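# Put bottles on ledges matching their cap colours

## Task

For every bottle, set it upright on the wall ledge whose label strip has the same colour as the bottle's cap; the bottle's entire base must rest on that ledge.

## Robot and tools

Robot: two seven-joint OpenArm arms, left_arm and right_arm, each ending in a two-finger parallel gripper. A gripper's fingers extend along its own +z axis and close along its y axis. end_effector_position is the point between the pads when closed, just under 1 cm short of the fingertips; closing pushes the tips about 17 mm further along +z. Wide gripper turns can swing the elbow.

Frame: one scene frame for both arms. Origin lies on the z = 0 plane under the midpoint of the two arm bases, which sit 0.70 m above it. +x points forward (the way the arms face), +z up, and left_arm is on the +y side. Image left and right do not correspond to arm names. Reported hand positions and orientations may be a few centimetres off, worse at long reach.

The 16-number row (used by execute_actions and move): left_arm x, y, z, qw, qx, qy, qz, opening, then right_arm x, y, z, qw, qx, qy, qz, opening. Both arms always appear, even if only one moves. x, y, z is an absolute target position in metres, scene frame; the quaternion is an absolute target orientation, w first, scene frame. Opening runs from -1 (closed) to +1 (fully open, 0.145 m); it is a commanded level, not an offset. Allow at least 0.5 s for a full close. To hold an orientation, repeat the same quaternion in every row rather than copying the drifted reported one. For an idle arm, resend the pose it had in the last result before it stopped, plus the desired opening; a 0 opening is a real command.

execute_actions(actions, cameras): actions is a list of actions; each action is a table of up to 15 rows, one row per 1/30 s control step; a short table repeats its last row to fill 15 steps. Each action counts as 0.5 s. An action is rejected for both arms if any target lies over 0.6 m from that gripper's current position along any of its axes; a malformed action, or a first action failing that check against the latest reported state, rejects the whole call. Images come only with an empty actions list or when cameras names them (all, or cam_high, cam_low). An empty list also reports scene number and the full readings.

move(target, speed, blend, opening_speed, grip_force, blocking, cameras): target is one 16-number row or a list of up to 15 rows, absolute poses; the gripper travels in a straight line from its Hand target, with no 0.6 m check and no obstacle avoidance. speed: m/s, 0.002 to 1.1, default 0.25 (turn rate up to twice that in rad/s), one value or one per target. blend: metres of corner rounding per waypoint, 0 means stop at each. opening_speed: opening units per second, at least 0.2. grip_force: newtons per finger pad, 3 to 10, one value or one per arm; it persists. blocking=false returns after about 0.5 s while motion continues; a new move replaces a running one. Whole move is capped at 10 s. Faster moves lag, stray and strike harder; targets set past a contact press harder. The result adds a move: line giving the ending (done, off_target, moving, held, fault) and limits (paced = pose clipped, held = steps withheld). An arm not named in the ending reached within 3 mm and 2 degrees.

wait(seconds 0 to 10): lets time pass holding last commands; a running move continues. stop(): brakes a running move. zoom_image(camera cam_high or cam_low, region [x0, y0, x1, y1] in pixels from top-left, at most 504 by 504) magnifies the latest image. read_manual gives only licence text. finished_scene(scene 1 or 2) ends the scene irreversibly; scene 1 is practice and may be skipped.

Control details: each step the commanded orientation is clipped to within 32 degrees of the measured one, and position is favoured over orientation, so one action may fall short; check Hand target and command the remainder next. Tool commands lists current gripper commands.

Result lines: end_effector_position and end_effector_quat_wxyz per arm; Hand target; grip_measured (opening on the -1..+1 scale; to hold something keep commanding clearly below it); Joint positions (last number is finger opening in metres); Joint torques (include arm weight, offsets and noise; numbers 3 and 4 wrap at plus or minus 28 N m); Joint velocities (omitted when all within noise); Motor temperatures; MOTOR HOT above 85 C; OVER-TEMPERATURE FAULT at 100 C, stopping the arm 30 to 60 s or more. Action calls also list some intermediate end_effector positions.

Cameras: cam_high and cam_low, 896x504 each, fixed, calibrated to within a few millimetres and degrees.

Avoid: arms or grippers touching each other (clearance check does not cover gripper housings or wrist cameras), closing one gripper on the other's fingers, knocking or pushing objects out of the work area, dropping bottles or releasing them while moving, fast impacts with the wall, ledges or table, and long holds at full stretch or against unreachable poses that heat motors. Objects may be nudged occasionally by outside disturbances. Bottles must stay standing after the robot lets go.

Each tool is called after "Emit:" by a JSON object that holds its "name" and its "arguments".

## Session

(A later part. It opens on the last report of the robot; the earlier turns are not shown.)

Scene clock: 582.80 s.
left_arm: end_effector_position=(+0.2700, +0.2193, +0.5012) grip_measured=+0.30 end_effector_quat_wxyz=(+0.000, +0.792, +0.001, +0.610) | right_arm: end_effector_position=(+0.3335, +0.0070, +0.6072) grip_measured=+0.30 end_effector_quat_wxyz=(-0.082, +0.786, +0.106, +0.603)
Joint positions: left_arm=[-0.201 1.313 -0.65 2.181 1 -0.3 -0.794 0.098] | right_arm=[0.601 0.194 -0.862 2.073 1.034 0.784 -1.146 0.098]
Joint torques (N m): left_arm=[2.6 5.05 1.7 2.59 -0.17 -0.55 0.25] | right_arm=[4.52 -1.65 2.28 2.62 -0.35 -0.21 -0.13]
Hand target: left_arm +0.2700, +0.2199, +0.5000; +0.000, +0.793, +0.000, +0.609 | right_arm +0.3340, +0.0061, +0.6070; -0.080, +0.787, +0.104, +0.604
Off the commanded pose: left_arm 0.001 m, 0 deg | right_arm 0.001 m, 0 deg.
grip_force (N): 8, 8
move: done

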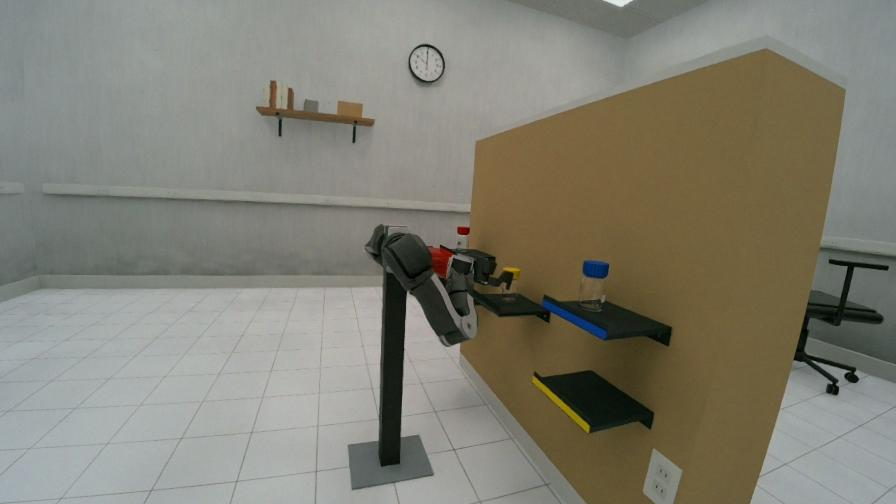

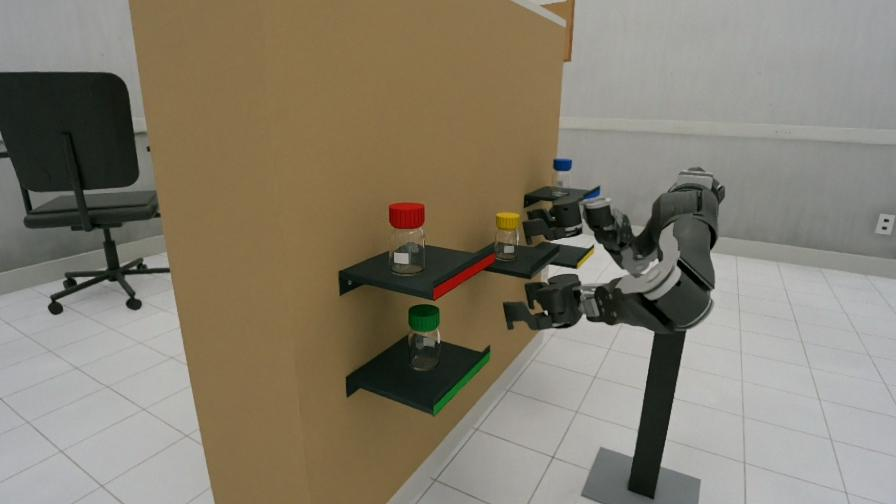

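Emit:
{"name": "move", "arguments": {"target": [[0.27,0.22,0.5,0,0.7934,0,0.6088,0.3,0.386,0.021,0.606,-0.0795,0.7866,0.1036,0.6036,0.3],[0.27,0.22,0.5,0,0.7934,0,0.6088,0.3,0.386,0.021,0.606,-0.0795,0.7866,0.1036,0.6036,-0.7],[0.27,0.22,0.5,0,0.7934,0,0.6088,0.3,0.385,0.02,0.625,-0.0795,0.7866,0.1036,0.6036,-0.7],[0.27,0.22,0.5,0,0.7934,0,0.6088,0.3,0.36,0.012,0.653,-0.0795,0.7866,0.1036,0.6036,-0.7]], "speed": [0.1,0.05,0.05,0.1], "opening_speed": 0.9, "blend": [0,0,0.005,0], "cameras": ["all"]}}

Scene clock: 612.97 s.
left_arm: end_effector_position=(+0.2700, +0.2193, +0.5012) grip_measured=+0.30 end_effector_quat_wxyz=(+0.000, +0.792, +0.001, +0.610) | right_arm: end_effector_position=(+0.3599, +0.0126, +0.6536) grip_measured=-0.25 end_effector_quat_wxyz=(-0.084, +0.787, +0.103, +0.603)
Joint positions: left_arm=[-0.201 1.313 -0.65 2.181 1 -0.3 -0.794 0.098] | right_arm=[0.882 0.171 -0.85 1.962 1.332 0.785 -1.278 0.057]
Joint torques (N m): left_arm=[2.6 5.05 1.7 2.58 -0.17 -0.55 0.24] | right_arm=[5.74 -1.09 1.98 2.21 -0.42 -0.04 -0.12]
Hand target: left_arm +0.2700, +0.2199, +0.5000; +0.000, +0.793, +0.000, +0.609 | right_arm +0.3600, +0.0120, +0.6530; -0.080, +0.787, +0.104, +0.604
Off the commanded pose: left_arm 0.001 m, 0 deg | right_arm 0.001 m, 0 deg.
joint sent to its limit (right arm) — joint 6 (wrist pitch), upper limit. The joint targets still meet the commanded pose.
grip_force (N): 8, 8
move: done

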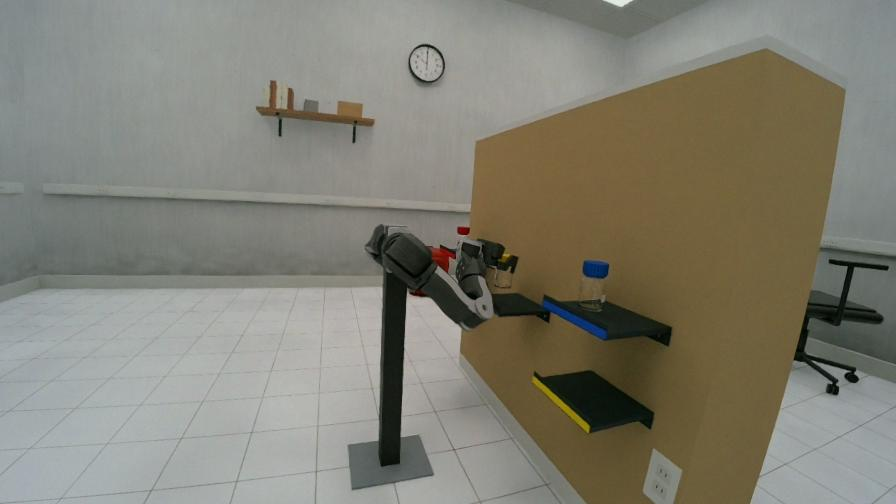

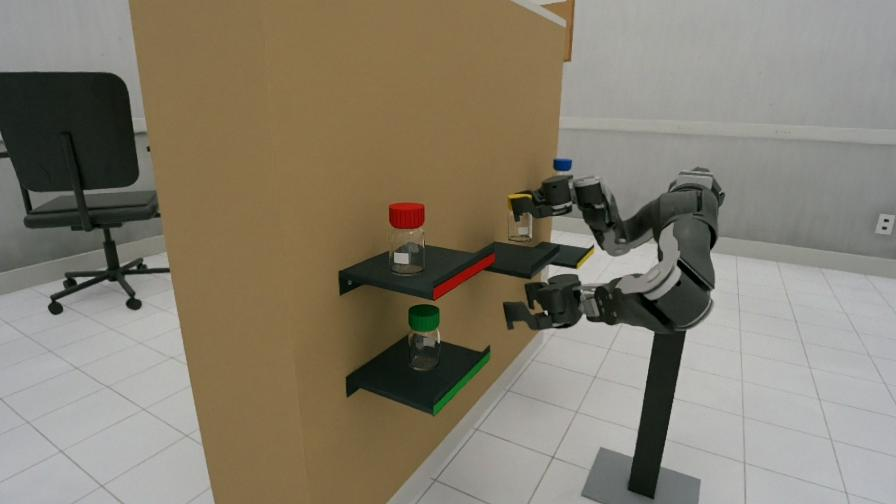

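Emit:
{"name": "move", "arguments": {"target": [[0.27,0.22,0.5,0,0.7934,0,0.6088,0.3,0.337,-0.1,0.653,-0.0265,0.793,0.0346,0.609,-0.7],[0.27,0.22,0.5,0,0.7934,0,0.6088,0.3,0.333,-0.175,0.63,0,0.7934,0,0.6088,-0.7],[0.27,0.22,0.5,0,0.7934,0,0.6088,0.3,0.333,-0.195,0.552,0,0.7934,0,0.6088,-0.7],[0.27,0.22,0.5,0,0.7934,0,0.6088,0.3,0.342,-0.365,0.551,0,0.7934,0,0.6088,-0.7],[0.27,0.22,0.5,0,0.7934,0,0.6088,0.3,0.35,-0.372,0.538,0,0.7934,0,0.6088,-0.7]], "speed": [0.15,0.15,0.15,0.15,0.06], "blend": [0.02,0.02,0.015,0.003,0], "cameras": ["all"]}}

Emit:
{"name": "zoom_image", "arguments": {"camera": "cam_high", "region": [500, 290, 670, 440]}}

Scene clock: 629.70 s.
left_arm: end_effector_position=(+0.2700, +0.2193, +0.5012) grip_measured=+0.30 end_effector_quat_wxyz=(+0.000, +0.792, +0.001, +0.610) | right_arm: end_effector_position=(+0.3495, -0.3731, +0.5370) grip_measured=-0.25 end_effector_quat_wxyz=(+0.002, +0.795, -0.001, +0.606)
Joint positions: left_arm=[-0.201 1.313 -0.65 2.181 1 -0.3 -0.794 0.098] | right_arm=[-0.261 1.308 -0.017 1.536 1.308 -0.018 0.024 0.057]
Joint torques (N m): left_arm=[2.6 5.05 1.7 2.58 -0.17 -0.55 0.25] | right_arm=[3.78 7 4.21 1.32 0.08 -0.58 0.19]
Hand target: left_arm +0.2700, +0.2199, +0.5000; +0.000, +0.793, +0.000, +0.609 | right_arm +0.3500, -0.3720, +0.5380; +0.000, +0.793, +0.000, +0.609
Off the commanded pose: left_arm 0.001 m, 0 deg | right_arm 0.002 m, 0 deg.
grip_force (N): 8, 8
move: done

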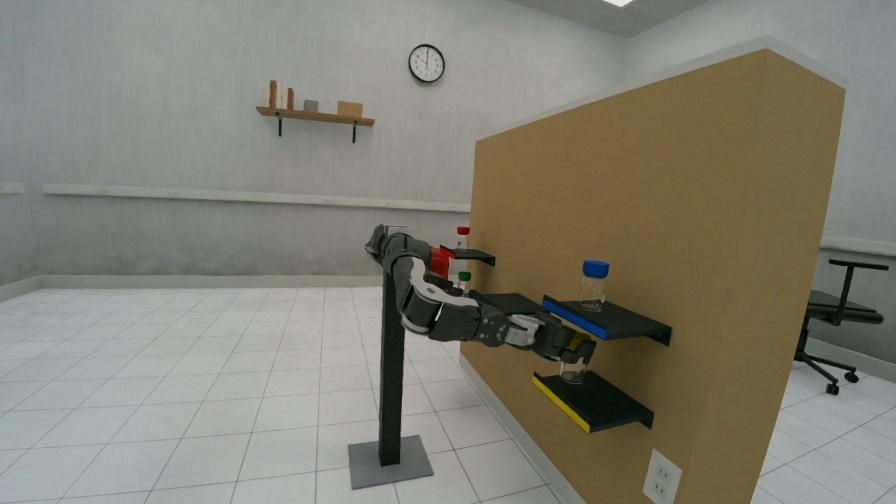

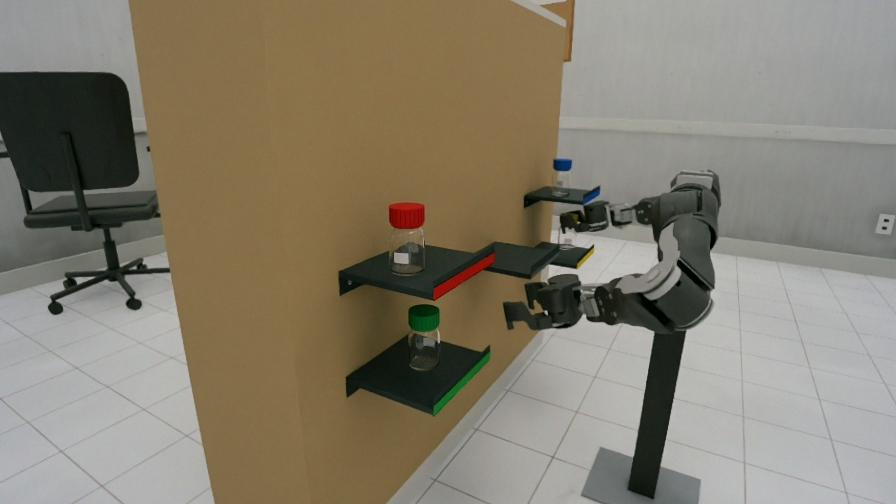

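Scaled by 2.965 from the camera's 896x504 image, which has a finer 1280x720 frame.

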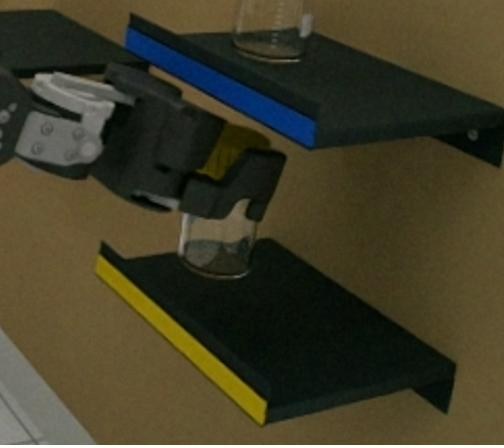

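Emit:
{"name": "move", "arguments": {"target": [[0.27,0.22,0.5,0,0.7934,0,0.6088,0.3,0.352,-0.373,0.525,0,0.7934,0,0.6088,-0.7],[0.27,0.22,0.5,0,0.7934,0,0.6088,0.3,0.379,-0.375,0.522,0,0.7934,0,0.6088,-0.7]], "speed": 0.07, "cameras": ["cam_high"]}}

Scene clock: 649.77 s.
left_arm: end_effector_position=(+0.2700, +0.2193, +0.5012) grip_measured=+0.30 end_effector_quat_wxyz=(+0.000, +0.792, +0.001, +0.610) | right_arm: end_effector_position=(+0.3788, -0.3760, +0.5221) grip_measured=-0.25 end_effector_quat_wxyz=(+0.002, +0.794, -0.002, +0.608)
Joint positions: left_arm=[-0.201 1.313 -0.65 2.181 1 -0.3 -0.794 0.098] | right_arm=[0.116 1.143 -0.242 1.353 1.147 0.071 0.095 0.057]
Joint torques (N m): left_arm=[2.6 5.05 1.7 2.58 -0.17 -0.55 0.25] | right_arm=[4.05 7.21 3.89 1.72 0.14 -0.54 0.17]
Hand target: left_arm +0.2700, +0.2199, +0.5000; +0.000, +0.793, +0.000, +0.609 | right_arm +0.3790, -0.3750, +0.5220; +0.000, +0.793, +0.000, +0.609
Off the commanded pose: left_arm 0.001 m, 0 deg | right_arm 0.001 m, 0 deg.
grip_force (N): 8, 8
move: done
Images, in order (width x height): cam_high 896x504.

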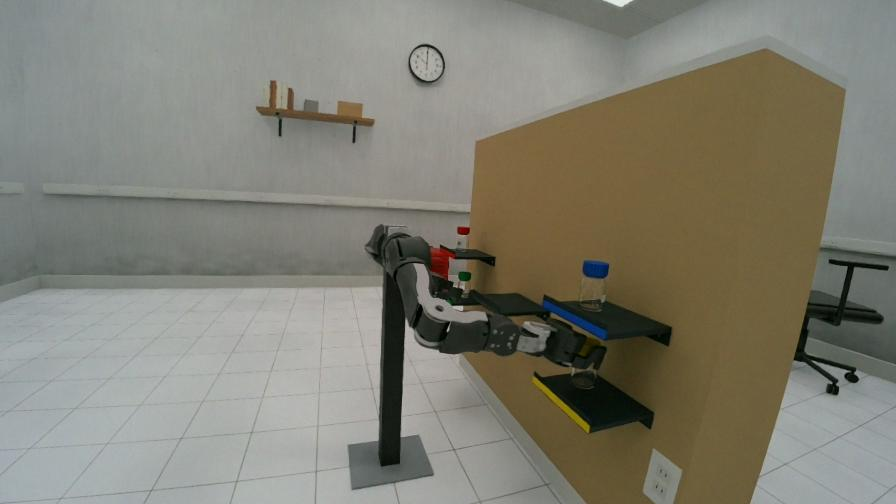

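Emit:
{"name": "move", "arguments": {"target": [0.27,0.22,0.5,0,0.7934,0,0.6088,0.3,0.379,-0.375,0.507,0,0.7934,0,0.6088,-0.7], "speed": 0.025, "cameras": ["cam_high"]}}

Emit:
{"name": "zoom_image", "arguments": {"camera": "cam_high", "region": [510, 320, 670, 440]}}

Scene clock: 655.63 s.
left_arm: end_effector_position=(+0.2700, +0.2193, +0.5012) grip_measured=+0.30 end_effector_quat_wxyz=(+0.000, +0.792, +0.001, +0.610) | right_arm: end_effector_position=(+0.3791, -0.3765, +0.5091) grip_measured=-0.25 end_effector_quat_wxyz=(+0.003, +0.793, -0.001, +0.610)
Joint positions: left_arm=[-0.201 1.313 -0.65 2.181 1 -0.3 -0.794 0.098] | right_arm=[0.12 1.093 -0.242 1.309 1.097 0.046 0.119 0.057]
Joint torques (N m): left_arm=[2.6 5.05 1.7 2.59 -0.17 -0.55 0.25] | right_arm=[3.94 6.5 3.4 1.63 0.15 -0.5 0.16]
Hand target: left_arm +0.2700, +0.2199, +0.5000; +0.000, +0.793, +0.000, +0.609 | right_arm +0.3790, -0.3750, +0.5070; +0.000, +0.793, +0.000, +0.609
Off the commanded pose: left_arm 0.001 m, 0 deg | right_arm 0.003 m, 0 deg.
grip_force (N): 8, 8
move: done
Images, in order (width x height): cam_high 896x504.

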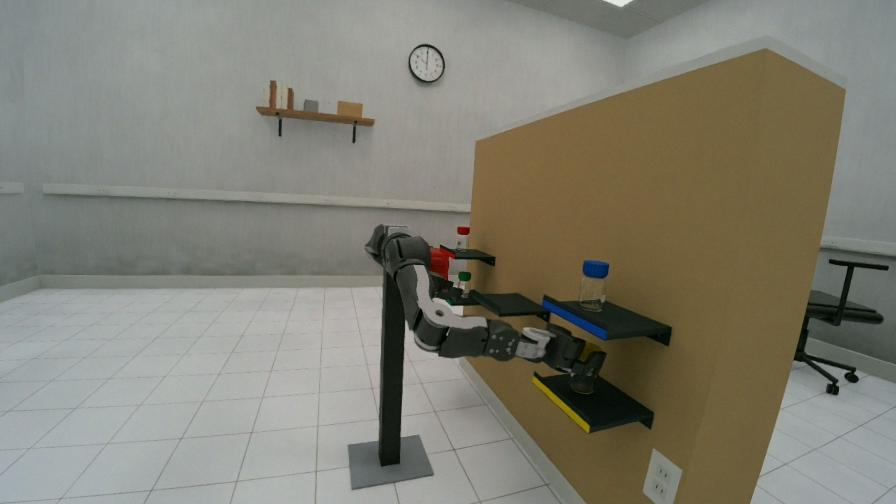

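Scaled by 3.150 from the camera's 896x504 image, which has a finer 1280x720 frame.

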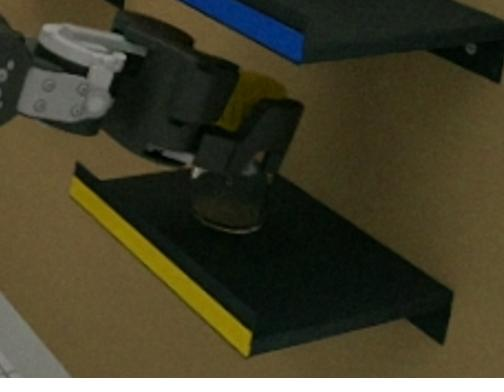

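Emit:
{"name": "move", "arguments": {"target": [0.27,0.22,0.5,0,0.7934,0,0.6088,0.3,0.379,-0.375,0.504,0,0.7934,0,0.6088,-0.7], "speed": 0.02}}

Scene clock: 663.80 s.
left_arm: end_effector_position=(+0.2700, +0.2193, +0.5012) grip_measured=+0.30 end_effector_quat_wxyz=(+0.000, +0.792, +0.001, +0.610) | right_arm: end_effector_position=(+0.3798, -0.3770, +0.5091) grip_measured=-0.25 end_effector_quat_wxyz=(+0.003, +0.789, -0.001, +0.614)
Joint positions: left_arm=[-0.201 1.313 -0.65 2.181 1 -0.3 -0.794 0.098] | right_arm=[0.123 1.086 -0.242 1.301 1.091 0.034 0.123 0.057]
Joint torques (N m): left_arm=[2.6 5.05 1.7 2.59 -0.17 -0.55 0.24] | right_arm=[3.73 6.08 2.66 1.39 0.14 -0.32 0.14]
Hand target: left_arm +0.2700, +0.2199, +0.5000; +0.000, +0.793, +0.000, +0.609 | right_arm +0.3790, -0.3750, +0.5042; +0.000, +0.793, +0.000, +0.609
Off the commanded pose: left_arm 0.001 m, 0 deg | right_arm 0.005 m, 1 deg.
grip_force (N): 8, 8
move: off_target (right_arm)

Emit:
{"name": "move", "arguments": {"target": [[0.27,0.22,0.5,0,0.7934,0,0.6088,0.3,0.379,-0.3765,0.5075,0,0.7934,0,0.6088,-0.7],[0.27,0.22,0.5,0,0.7934,0,0.6088,0.3,0.379,-0.3765,0.5075,0,0.7934,0,0.6088,0.3]], "speed": 0.03, "opening_speed": 0.7, "cameras": ["cam_high"]}}

Emit:
{"name": "zoom_image", "arguments": {"camera": "cam_high", "region": [510, 320, 670, 440]}}

Scene clock: 673.73 s.
left_arm: end_effector_position=(+0.2700, +0.2193, +0.5012) grip_measured=+0.30 end_effector_quat_wxyz=(+0.000, +0.792, +0.001, +0.610) | right_arm: end_effector_position=(+0.3795, -0.3771, +0.5086) grip_measured=+0.30 end_effector_quat_wxyz=(+0.002, +0.791, -0.001, +0.611)
Joint positions: left_arm=[-0.201 1.313 -0.65 2.181 1 -0.3 -0.794 0.098] | right_arm=[0.123 1.089 -0.242 1.301 1.094 0.041 0.126 0.098]
Joint torques (N m): left_arm=[2.6 5.05 1.69 2.58 -0.17 -0.55 0.25] | right_arm=[3.78 8.08 3.7 2.15 0.24 -0.32 0.15]
Hand target: left_arm +0.2700, +0.2199, +0.5000; +0.000, +0.793, +0.000, +0.609 | right_arm +0.3790, -0.3765, +0.5076; +0.000, +0.793, +0.000, +0.609
Off the commanded pose: left_arm 0.001 m, 0 deg | right_arm 0.001 m, 0 deg.
grip_force (N): 8, 8
move: done
Images, in order (width x height): cam_high 896x504.

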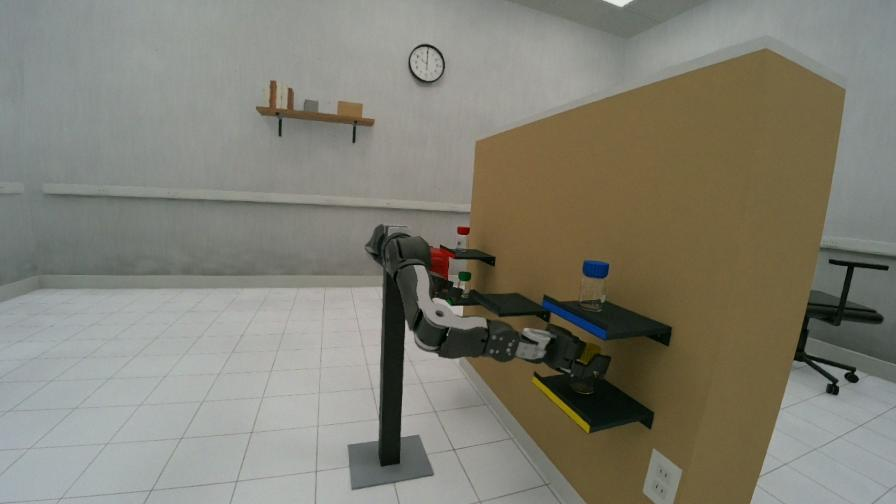

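Scaled by 3.150 from the camera's 896x504 image, which has a finer 1280x720 frame.

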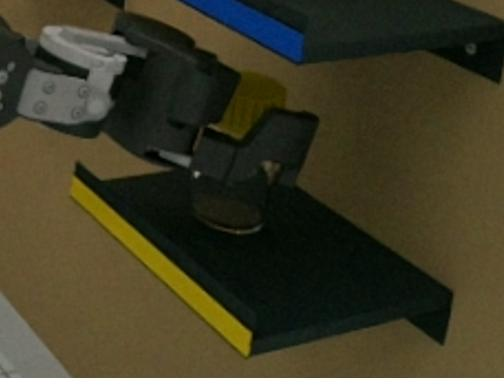

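Emit:
{"name": "move", "arguments": {"target": [[0.27,0.22,0.5,0,0.7934,0,0.6088,0.3,0.29,-0.3765,0.511,0,0.7934,0,0.6088,0.3],[0.27,0.22,0.5,0,0.7934,0,0.6088,0.3,0.25,-0.376,0.511,0,0.7934,0,0.6088,0.3]], "speed": 0.09, "blend": 0.02, "cameras": ["all"]}}

Emit:
{"name": "zoom_image", "arguments": {"camera": "cam_high", "region": [510, 240, 690, 440]}}

Emit:
{"name": "zoom_image", "arguments": {"camera": "cam_high", "region": [420, 210, 520, 330]}}

Scene clock: 683.40 s.
left_arm: end_effector_position=(+0.2700, +0.2193, +0.5012) grip_measured=+0.30 end_effector_quat_wxyz=(+0.000, +0.792, +0.001, +0.610) | right_arm: end_effector_position=(+0.2488, -0.3765, +0.5082) grip_measured=+0.30 end_effector_quat_wxyz=(+0.000, +0.796, -0.004, +0.605)
Joint positions: left_arm=[-0.201 1.313 -0.65 2.181 1 -0.3 -0.794 0.098] | right_arm=[-1.036 0.99 0.635 1.743 1.135 -0.128 0.175 0.098]
Joint torques (N m): left_arm=[2.6 5.05 1.7 2.58 -0.17 -0.55 0.25] | right_arm=[0.65 4.21 5.19 2.21 0.14 -0.54 0.2]
Hand target: left_arm +0.2700, +0.2199, +0.5000; +0.000, +0.793, +0.000, +0.609 | right_arm +0.2500, -0.3760, +0.5110; +0.000, +0.793, +0.000, +0.609
Off the commanded pose: left_arm 0.001 m, 0 deg | right_arm 0.003 m, 1 deg.
grip_force (N): 8, 8
move: done

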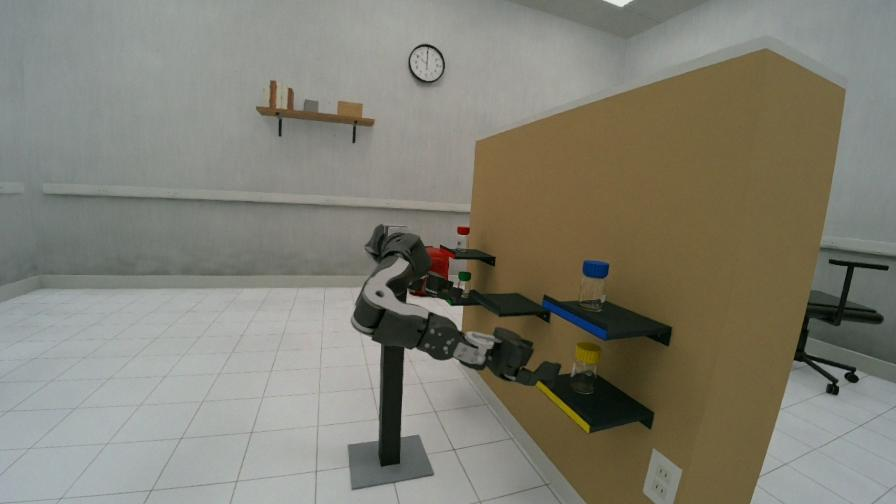

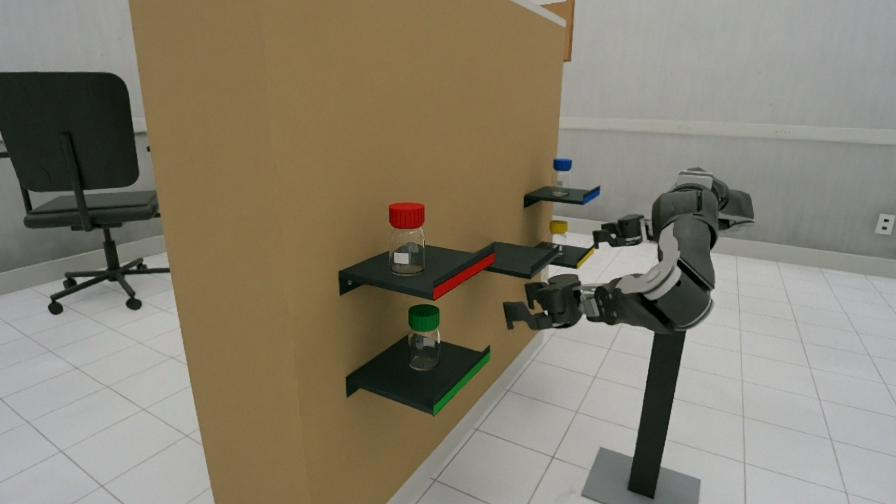

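Scaled by 2.520 from the camera's 896x504 image, which has a finer 1280x720 frame.

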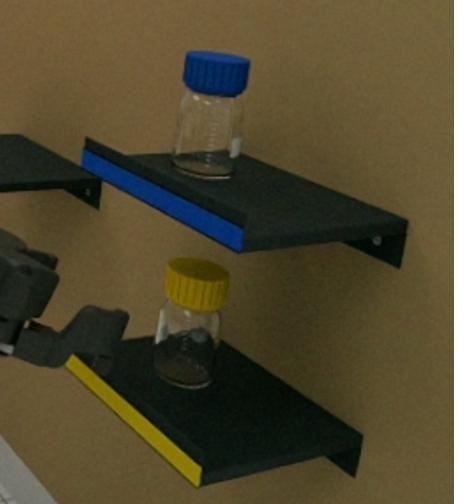

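Scaled by 4.200 from the camera's 896x504 image, which has a finer 1280x720 frame.

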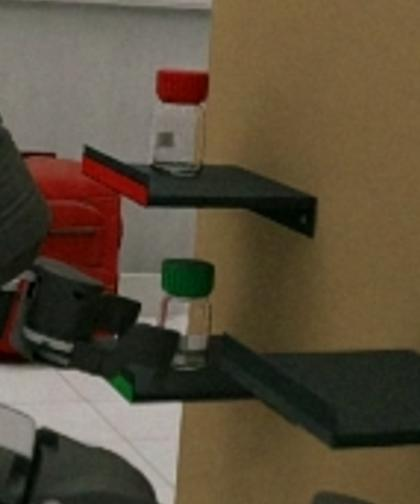

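Emit:
{"name": "finished_scene", "arguments": {"scene": 2}}

The scene is finished: the task was done.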